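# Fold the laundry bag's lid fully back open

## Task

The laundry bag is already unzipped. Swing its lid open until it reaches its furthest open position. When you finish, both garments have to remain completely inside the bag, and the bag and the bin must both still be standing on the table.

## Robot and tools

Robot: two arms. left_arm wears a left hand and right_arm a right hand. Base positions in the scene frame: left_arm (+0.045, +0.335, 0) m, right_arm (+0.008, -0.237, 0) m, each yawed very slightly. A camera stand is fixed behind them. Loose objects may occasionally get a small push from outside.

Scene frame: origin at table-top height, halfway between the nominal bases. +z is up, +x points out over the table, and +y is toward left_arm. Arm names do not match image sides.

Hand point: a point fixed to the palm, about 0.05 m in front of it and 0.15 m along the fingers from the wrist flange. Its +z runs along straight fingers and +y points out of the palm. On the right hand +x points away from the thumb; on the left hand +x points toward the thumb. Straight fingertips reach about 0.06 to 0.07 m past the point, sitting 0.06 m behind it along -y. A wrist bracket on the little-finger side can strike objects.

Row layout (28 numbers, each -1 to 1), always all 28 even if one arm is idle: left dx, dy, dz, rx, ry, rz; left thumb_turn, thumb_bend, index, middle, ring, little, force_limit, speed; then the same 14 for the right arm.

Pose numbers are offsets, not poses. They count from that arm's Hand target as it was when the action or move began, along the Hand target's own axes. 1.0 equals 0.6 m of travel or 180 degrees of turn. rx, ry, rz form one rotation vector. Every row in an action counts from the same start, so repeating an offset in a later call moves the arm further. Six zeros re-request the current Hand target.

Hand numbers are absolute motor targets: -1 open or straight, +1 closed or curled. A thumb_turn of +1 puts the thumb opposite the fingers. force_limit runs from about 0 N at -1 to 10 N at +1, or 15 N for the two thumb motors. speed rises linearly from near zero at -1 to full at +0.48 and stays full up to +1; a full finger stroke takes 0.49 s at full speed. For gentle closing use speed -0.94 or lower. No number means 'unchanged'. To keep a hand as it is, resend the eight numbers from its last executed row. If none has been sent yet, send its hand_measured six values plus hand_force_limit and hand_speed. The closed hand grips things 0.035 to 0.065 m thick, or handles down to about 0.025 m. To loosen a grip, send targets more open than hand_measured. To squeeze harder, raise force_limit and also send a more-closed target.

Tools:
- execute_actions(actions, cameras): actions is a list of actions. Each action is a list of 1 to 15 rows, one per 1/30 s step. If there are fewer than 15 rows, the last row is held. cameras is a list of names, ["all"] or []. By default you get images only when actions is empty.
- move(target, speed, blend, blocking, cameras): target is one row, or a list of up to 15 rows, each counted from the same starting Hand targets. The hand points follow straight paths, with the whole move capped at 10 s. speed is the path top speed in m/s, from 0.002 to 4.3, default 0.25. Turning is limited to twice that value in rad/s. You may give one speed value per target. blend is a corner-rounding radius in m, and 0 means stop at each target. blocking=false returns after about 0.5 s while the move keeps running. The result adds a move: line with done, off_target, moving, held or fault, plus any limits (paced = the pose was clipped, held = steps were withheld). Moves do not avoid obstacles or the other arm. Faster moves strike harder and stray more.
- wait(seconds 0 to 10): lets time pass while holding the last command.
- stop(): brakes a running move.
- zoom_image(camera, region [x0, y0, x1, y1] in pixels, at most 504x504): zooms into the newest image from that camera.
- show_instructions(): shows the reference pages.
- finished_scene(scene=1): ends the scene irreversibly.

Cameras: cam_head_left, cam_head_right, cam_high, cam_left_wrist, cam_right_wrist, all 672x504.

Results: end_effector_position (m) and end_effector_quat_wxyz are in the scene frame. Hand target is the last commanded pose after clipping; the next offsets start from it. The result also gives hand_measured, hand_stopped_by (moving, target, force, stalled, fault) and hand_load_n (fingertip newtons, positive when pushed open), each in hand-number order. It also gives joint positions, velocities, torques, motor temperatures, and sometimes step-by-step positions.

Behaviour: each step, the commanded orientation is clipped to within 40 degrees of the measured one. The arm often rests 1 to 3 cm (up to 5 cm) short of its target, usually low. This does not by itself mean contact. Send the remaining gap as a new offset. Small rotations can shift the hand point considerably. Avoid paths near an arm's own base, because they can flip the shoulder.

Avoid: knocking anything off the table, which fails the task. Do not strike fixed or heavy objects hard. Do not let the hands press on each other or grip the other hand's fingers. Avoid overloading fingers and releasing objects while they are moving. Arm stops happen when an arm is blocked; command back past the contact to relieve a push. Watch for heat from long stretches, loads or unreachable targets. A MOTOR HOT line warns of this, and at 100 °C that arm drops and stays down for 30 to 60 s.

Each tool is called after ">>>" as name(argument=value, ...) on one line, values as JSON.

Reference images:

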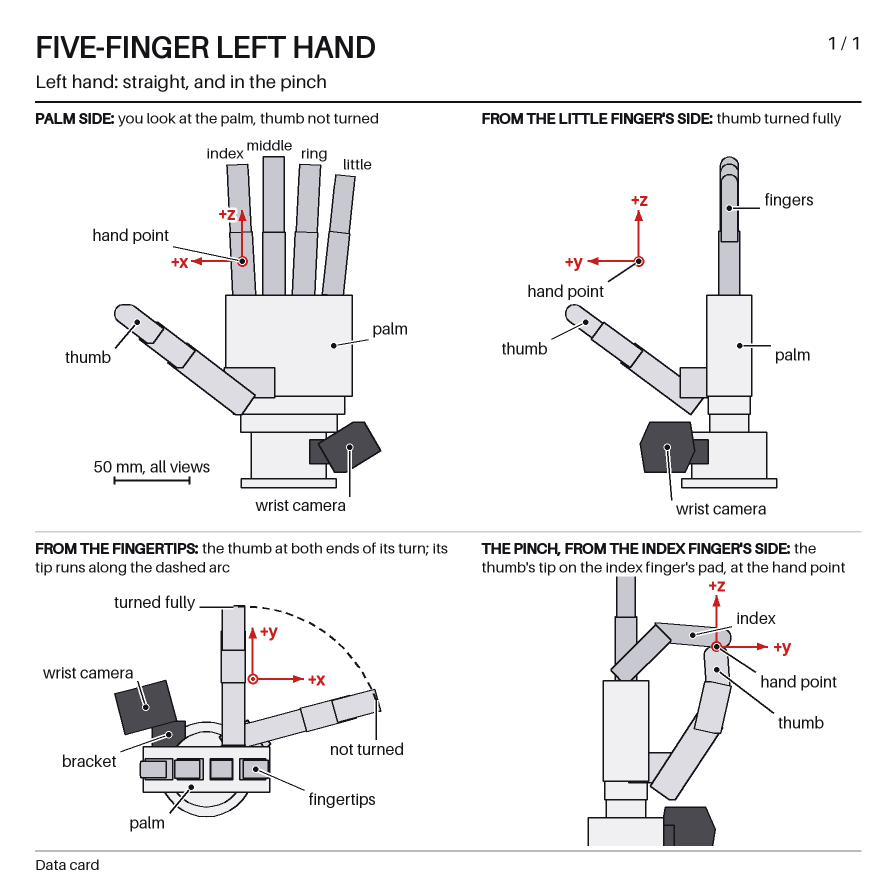

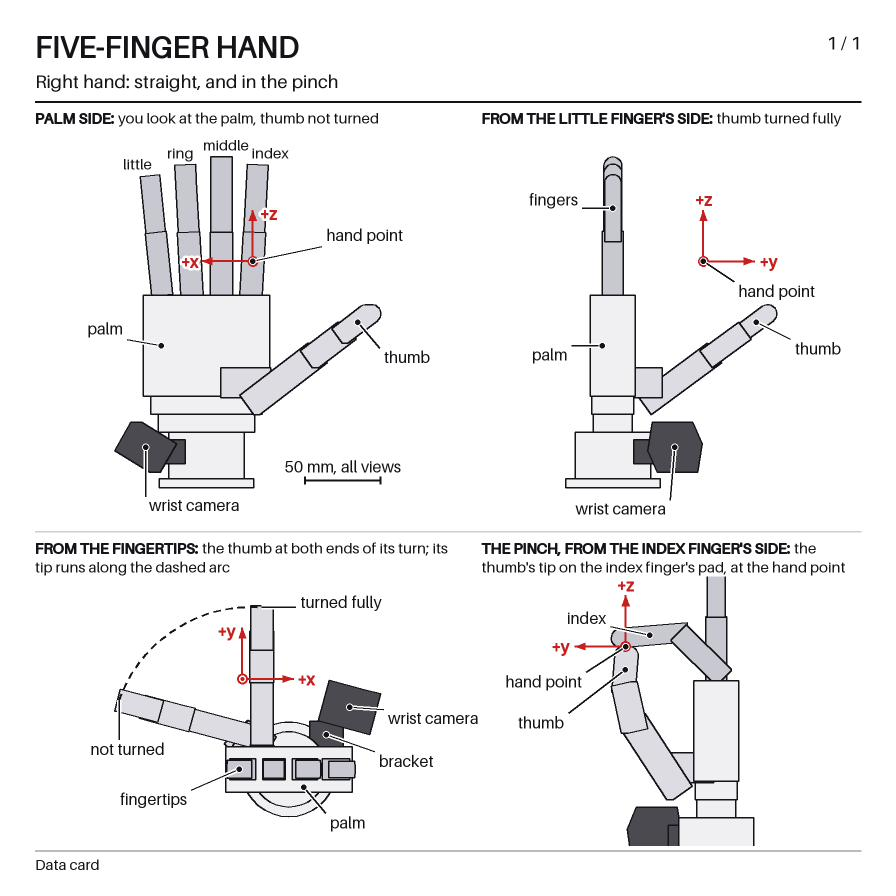

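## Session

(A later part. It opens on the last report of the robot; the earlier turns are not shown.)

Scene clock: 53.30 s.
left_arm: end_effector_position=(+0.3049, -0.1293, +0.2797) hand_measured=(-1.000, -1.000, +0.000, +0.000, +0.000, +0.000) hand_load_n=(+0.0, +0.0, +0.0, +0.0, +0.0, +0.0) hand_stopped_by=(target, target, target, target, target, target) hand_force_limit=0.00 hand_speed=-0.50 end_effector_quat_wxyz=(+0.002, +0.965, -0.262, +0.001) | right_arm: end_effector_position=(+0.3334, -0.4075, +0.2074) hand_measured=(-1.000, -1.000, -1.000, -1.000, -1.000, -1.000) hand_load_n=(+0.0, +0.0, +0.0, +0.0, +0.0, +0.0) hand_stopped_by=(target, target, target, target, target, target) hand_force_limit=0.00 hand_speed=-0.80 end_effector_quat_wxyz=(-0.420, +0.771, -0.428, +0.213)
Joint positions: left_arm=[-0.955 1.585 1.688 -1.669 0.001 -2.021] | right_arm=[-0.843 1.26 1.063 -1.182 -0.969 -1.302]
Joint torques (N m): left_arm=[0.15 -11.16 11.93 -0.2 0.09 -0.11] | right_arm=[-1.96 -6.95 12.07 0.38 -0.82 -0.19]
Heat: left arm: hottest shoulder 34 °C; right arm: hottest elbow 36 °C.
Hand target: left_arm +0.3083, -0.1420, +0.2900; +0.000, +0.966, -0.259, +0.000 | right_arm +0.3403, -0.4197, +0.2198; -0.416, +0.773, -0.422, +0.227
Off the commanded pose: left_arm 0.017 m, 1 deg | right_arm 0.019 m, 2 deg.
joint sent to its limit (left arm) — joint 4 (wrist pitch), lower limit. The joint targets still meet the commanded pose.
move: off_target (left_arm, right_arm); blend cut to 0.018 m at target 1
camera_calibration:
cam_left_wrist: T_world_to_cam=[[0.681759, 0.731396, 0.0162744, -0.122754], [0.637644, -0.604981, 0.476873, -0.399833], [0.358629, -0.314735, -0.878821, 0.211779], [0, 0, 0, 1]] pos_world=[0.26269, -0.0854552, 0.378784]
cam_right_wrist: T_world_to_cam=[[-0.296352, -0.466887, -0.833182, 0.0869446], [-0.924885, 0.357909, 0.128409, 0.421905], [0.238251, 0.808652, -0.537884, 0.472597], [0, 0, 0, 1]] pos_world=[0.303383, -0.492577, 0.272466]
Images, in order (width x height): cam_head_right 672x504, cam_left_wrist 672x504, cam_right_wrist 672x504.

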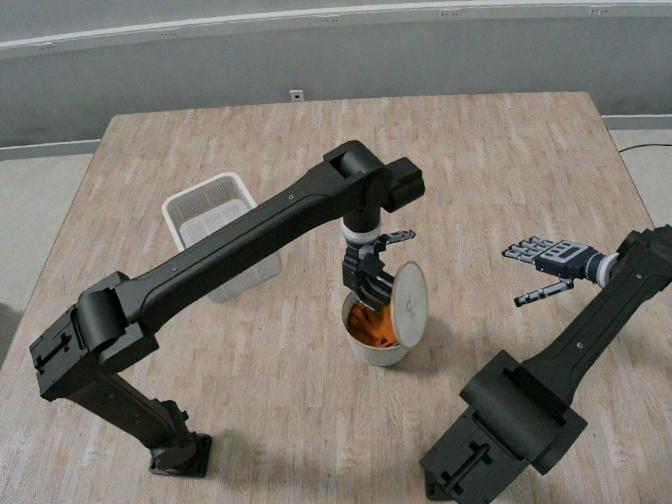

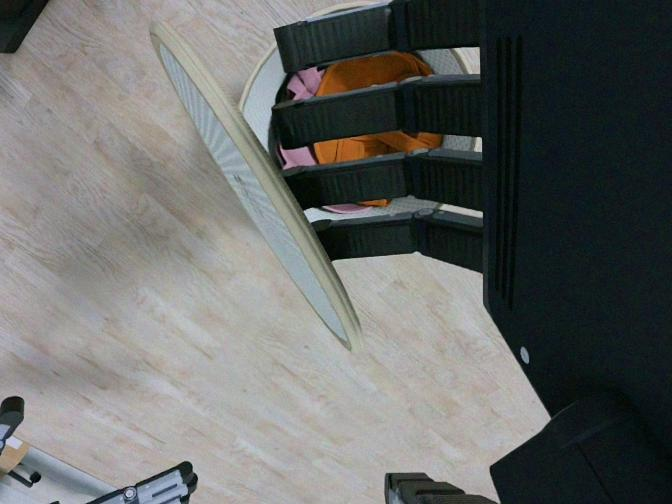

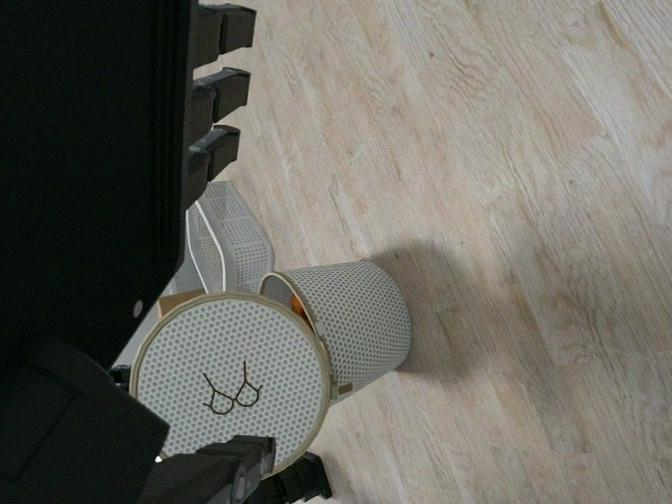

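>>> move(target=[[0,0.1,-0.005,0,0,0.05,-1,-1,0,0,0,0,0,-0.5,0,0,0,0,0,0,-1,-1,-1,-1,-1,-1,0,-0.8],[0,0.14,0.01,0,0,0.08,-1,-1,0,0,0,0,0,-0.5,0,0,0,0,0,0,-1,-1,-1,-1,-1,-1,0,-0.8]], speed=0.07, blend=[0.015,0], cameras=["cam_left_wrist","cam_right_wrist","cam_head_right","cam_high"])

Scene clock: 56.53 s.
left_arm: end_effector_position=(+0.2693, -0.2010, +0.2733) hand_measured=(-1.000, -1.000, +0.000, +0.000, +0.000, +0.000) hand_load_n=(+0.0, +0.0, +0.0, +0.0, +0.0, +0.0) hand_stopped_by=(target, target, target, target, target, target) hand_force_limit=0.00 hand_speed=-0.50 end_effector_quat_wxyz=(+0.007, +0.932, -0.363, +0.007) | right_arm: end_effector_position=(+0.3334, -0.4075, +0.2074) hand_measured=(-1.000, -1.000, -1.000, -1.000, -1.000, -1.000) hand_load_n=(-0.5, +0.0, +0.0, +0.0, -0.5, +0.0) hand_stopped_by=(target, target, target, target, target, target) hand_force_limit=0.00 hand_speed=-0.80 end_effector_quat_wxyz=(-0.420, +0.771, -0.428, +0.213)
Joint positions: left_arm=[-1.066 1.718 1.837 -1.67 0.001 -1.922] | right_arm=[-0.843 1.26 1.063 -1.182 -0.969 -1.302]
Joint torques (N m): left_arm=[-0.15 -13.57 12.08 -0.23 0.16 0.2] | right_arm=[-1.55 -6.83 12.1 0.36 -0.81 -0.17]
Heat: left arm: hottest shoulder 34 °C; right arm: hottest elbow 36 °C.
Hand target: left_arm +0.2663, -0.2147, +0.2839; +0.000, +0.926, -0.378, +0.000 | right_arm +0.3403, -0.4197, +0.2198; -0.416, +0.773, -0.422, +0.227
Off the commanded pose: left_arm 0.018 m, 2 deg | right_arm 0.019 m, 2 deg.
joint sent to its limit (left arm) — joint 4 (wrist pitch), lower limit. The joint targets still meet the commanded pose.
move: off_target (left_arm, right_arm)
camera_calibration:
cam_left_wrist: T_world_to_cam=[[0.819643, 0.572684, 0.0148043, -0.114583], [0.493329, -0.718733, 0.489948, -0.405009], [0.291226, -0.394279, -0.871626, 0.196478], [0, 0, 0, 1]] pos_world=[0.236501, -0.148007, 0.371385]
cam_right_wrist: T_world_to_cam=[[-0.296352, -0.466887, -0.833182, 0.0869446], [-0.924885, 0.357909, 0.128409, 0.421905], [0.238251, 0.808652, -0.537884, 0.472597], [0, 0, 0, 1]] pos_world=[0.303383, -0.492577, 0.272466]
Images, in order (width x height): cam_head_right 672x504, cam_high 672x504, cam_left_wrist 672x504, cam_right_wrist 672x504.

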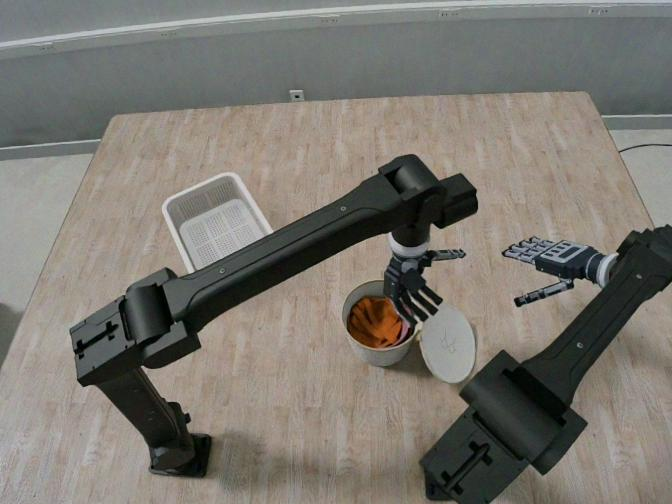

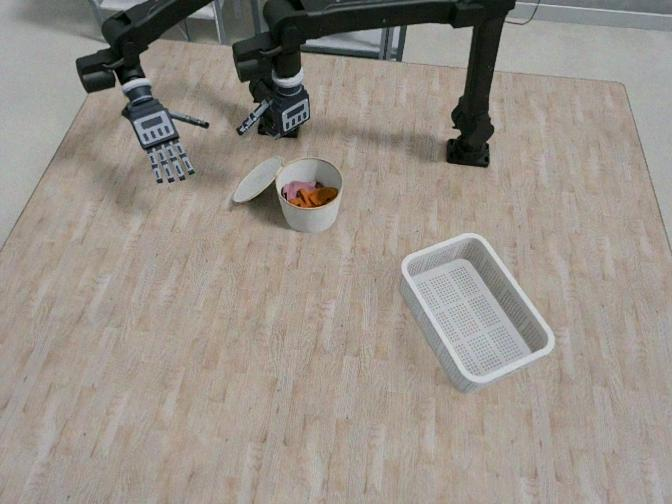

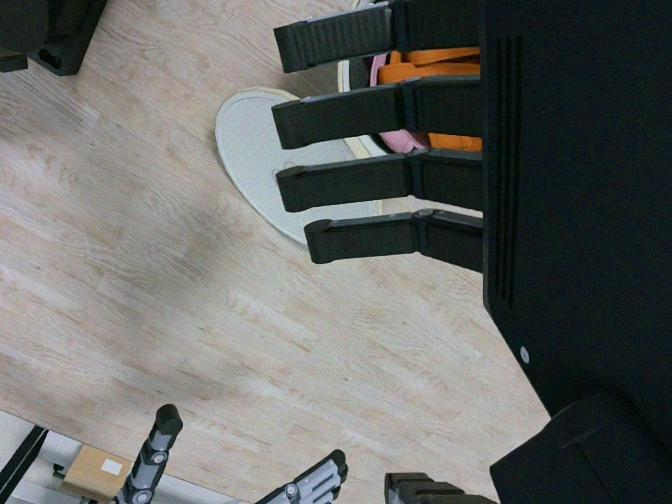

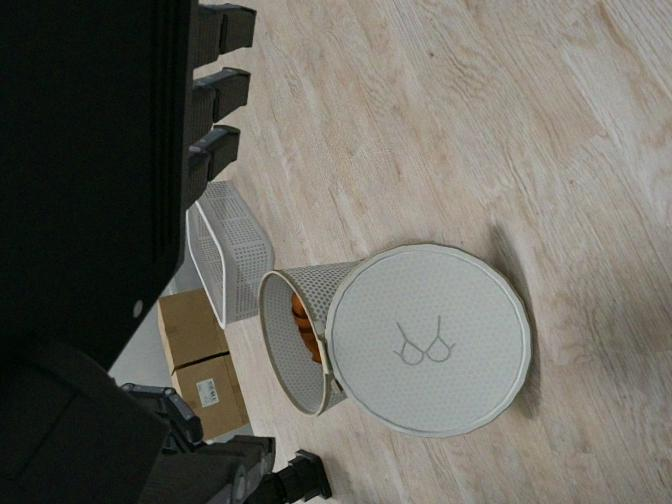

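>>> zoom_image(camera="cam_head_left", region=[320, 250, 520, 400])

>>> zoom_image(camera="cam_high", region=[210, 130, 370, 250])

>>> zoom_image(camera="cam_right_wrist", region=[240, 200, 560, 460])

This scene's latest camera images include none from cam_head_left. They are from: cam_head_right, cam_high, cam_left_wrist, cam_right_wrist. cam_head_left's image comes with the result of a call that names it in "cameras".

Scaled by 3.150 from the camera's 672x504 image, which has a finer 960x720 frame.

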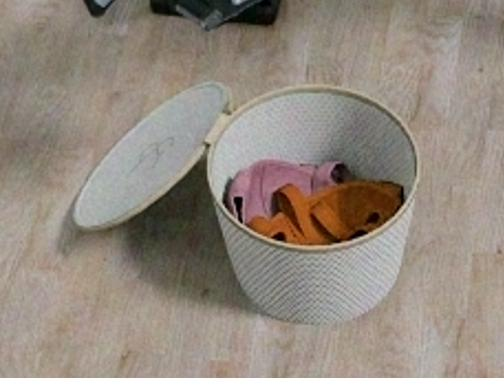

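Scaled by 1.575 from the camera's 672x504 image, which has a finer 960x720 frame.

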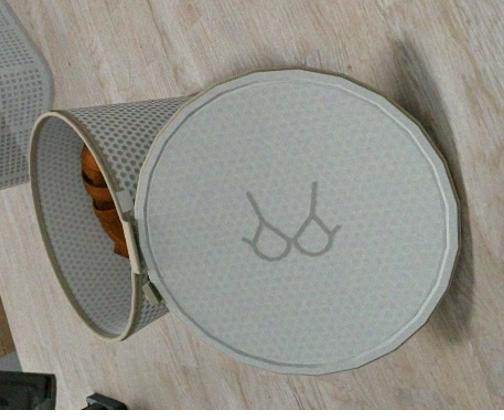

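>>> move(target=[[-0.08,-0.272,-0.033,0,0,0,-1,-1,0,0,0,0,0,-0.5,-0.076,0.082,0.042,0,0,0,-1,-1,-1,-1,-1,-1,0,-0.8]], speed=0.15, cameras=["all"])

>>> zoom_image(camera="cam_head_left", region=[320, 250, 520, 400])

>>> zoom_image(camera="cam_head_right", region=[320, 250, 520, 400])

Scene clock: 62.50 s.
left_arm: end_effector_position=(+0.3509, -0.0693, +0.3038) hand_measured=(-1.000, -1.000, +0.000, +0.000, +0.000, +0.000) hand_load_n=(+0.0, +0.0, +0.0, +0.0, +0.0, +0.0) hand_stopped_by=(target, target, target, target, target, target) hand_force_limit=0.00 hand_speed=-0.50 end_effector_quat_wxyz=(+0.012, +0.929, -0.370, +0.024) | right_arm: end_effector_position=(+0.3090, -0.3799, +0.1601) hand_measured=(-1.000, -1.000, -1.000, -1.000, -1.000, -1.000) hand_load_n=(-0.5, +0.0, +0.0, +0.0, +0.0, +0.0) hand_stopped_by=(target, target, target, target, target, target) hand_force_limit=0.00 hand_speed=-0.80 end_effector_quat_wxyz=(-0.421, +0.771, -0.429, +0.212)
Joint positions: left_arm=[-0.777 1.539 1.693 -1.67 0.003 -1.617] | right_arm=[-0.843 1.195 0.881 -1.069 -0.969 -1.303]
Joint torques (N m): left_arm=[0.91 -13.1 7.21 -0.16 0.21 0.21] | right_arm=[-1.67 -7.47 8.23 1.13 -0.79 -0.16]
Motor temperatures (°C): left_arm=[31 34 34 28 26 26] | right_arm=[30 29 37 29 30 28]
Heat: left arm: hottest shoulder 34 °C; right arm: hottest elbow 37 °C.
Hand target: left_arm +0.3462, -0.0645, +0.3038; +0.000, +0.926, -0.378, +0.000 | right_arm +0.3105, -0.3847, +0.1648; -0.416, +0.773, -0.422, +0.227
Off the commanded pose: left_arm 0.007 m, 3 deg | right_arm 0.007 m, 2 deg.
joint sent to its limit (left arm) — joint 4 (wrist pitch), lower limit. The joint targets are off in orientation, not in position.
move: off_target (left_arm)
camera_calibration:
cam_left_wrist: T_world_to_cam=[[0.827877, 0.560327, 0.0255551, -0.264428], [0.467766, -0.714827, 0.519824, -0.365358], [0.309539, -0.418396, -0.853891, 0.237749], [0, 0, 0, 1]] pos_world=[0.316224, -0.0135281, 0.399691]
cam_right_wrist: T_world_to_cam=[[-0.298371, -0.464506, -0.833792, 0.0548836], [-0.924645, 0.35728, 0.131842, 0.394666], [0.236656, 0.810299, -0.536105, 0.43152], [0, 0, 0, 1]] pos_world=[0.27918, -0.465173, 0.225068]

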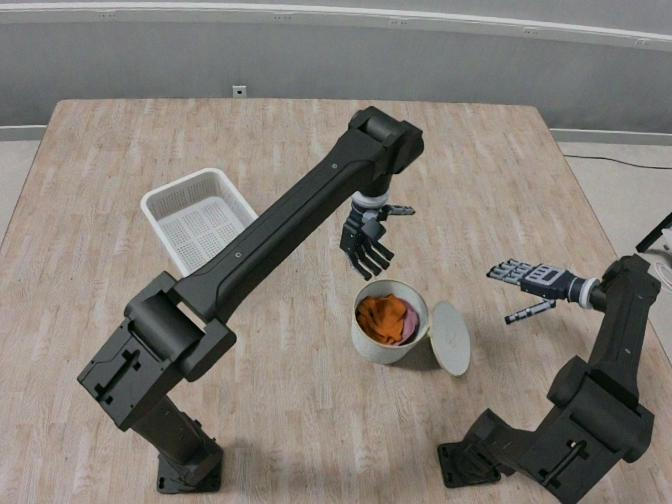

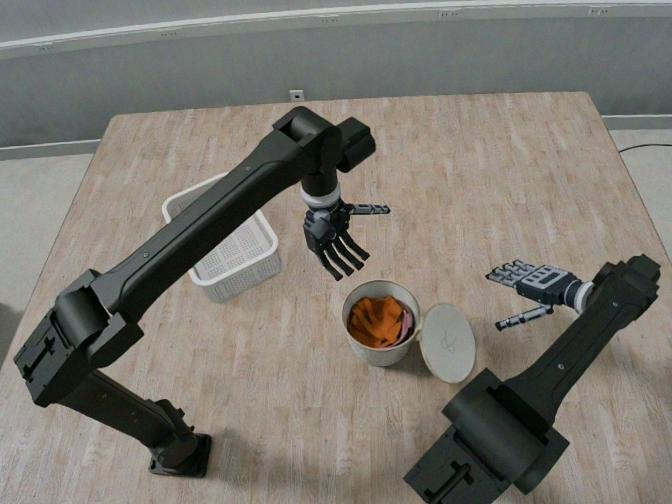

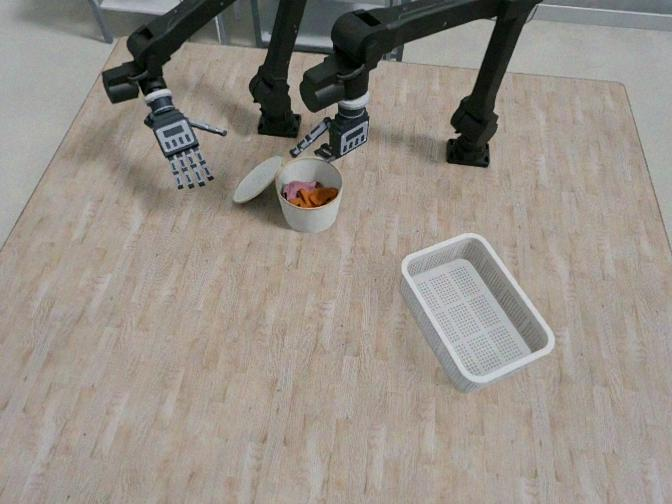

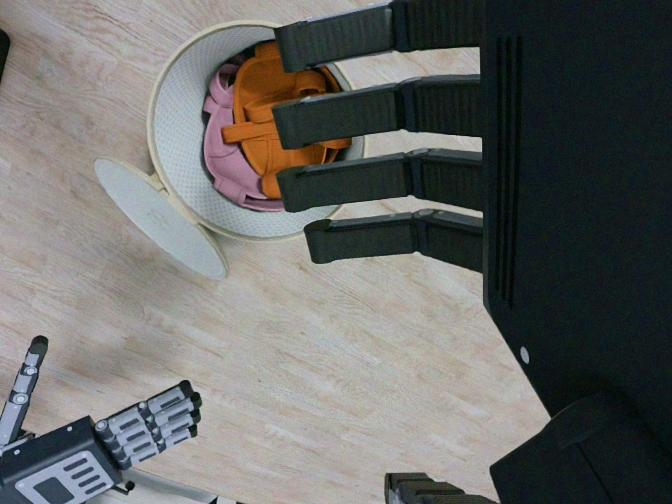

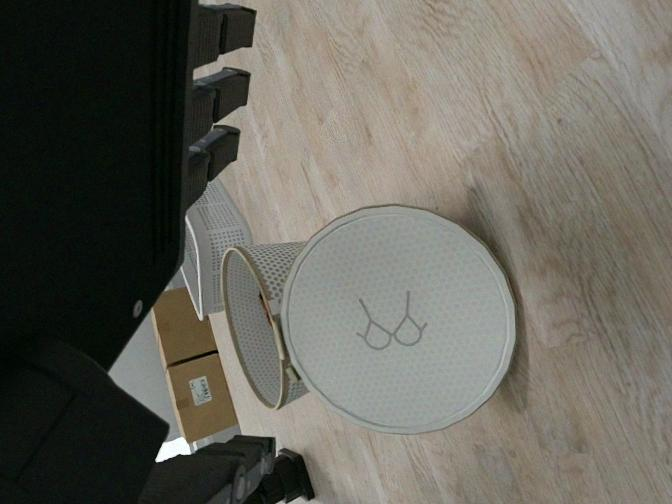

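Scaled by 2.520 from the camera's 672x504 image, which has a finer 960x720 frame.

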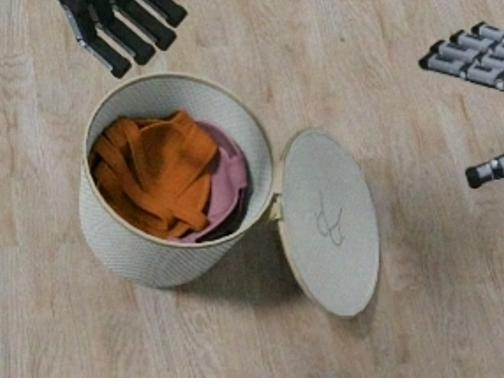

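Scaled by 2.520 from the camera's 672x504 image, which has a finer 960x720 frame.

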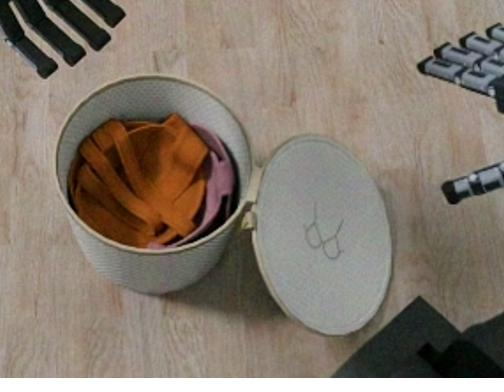

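>>> zoom_image(camera="cam_right_wrist", region=[400, 200, 600, 440])

>>> zoom_image(camera="cam_high", region=[220, 145, 300, 225])

>>> zoom_image(camera="cam_left_wrist", region=[80, 100, 260, 300])

Scaled by 2.100 from the camera's 672x504 image, which has a finer 960x720 frame.

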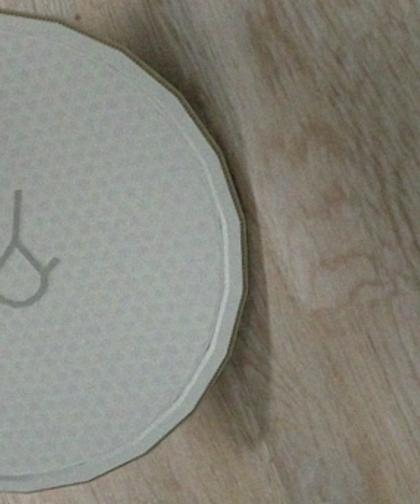

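Scaled by 6.300 from the camera's 672x504 image, which has a finer 960x720 frame.

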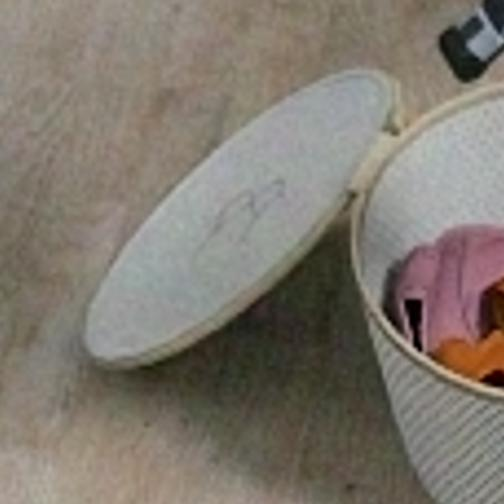

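Scaled by 2.520 from the camera's 672x504 image, which has a finer 960x720 frame.

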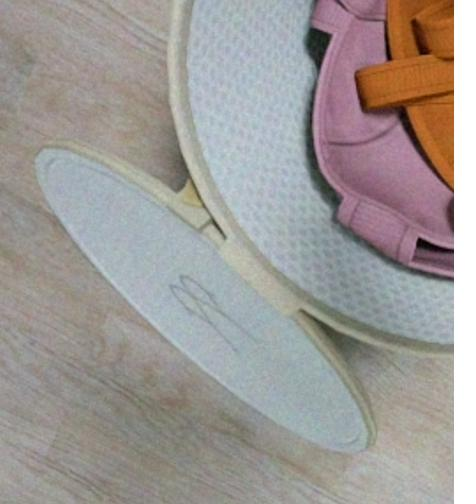

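>>> finished_scene()

The scene is finished: the task was done.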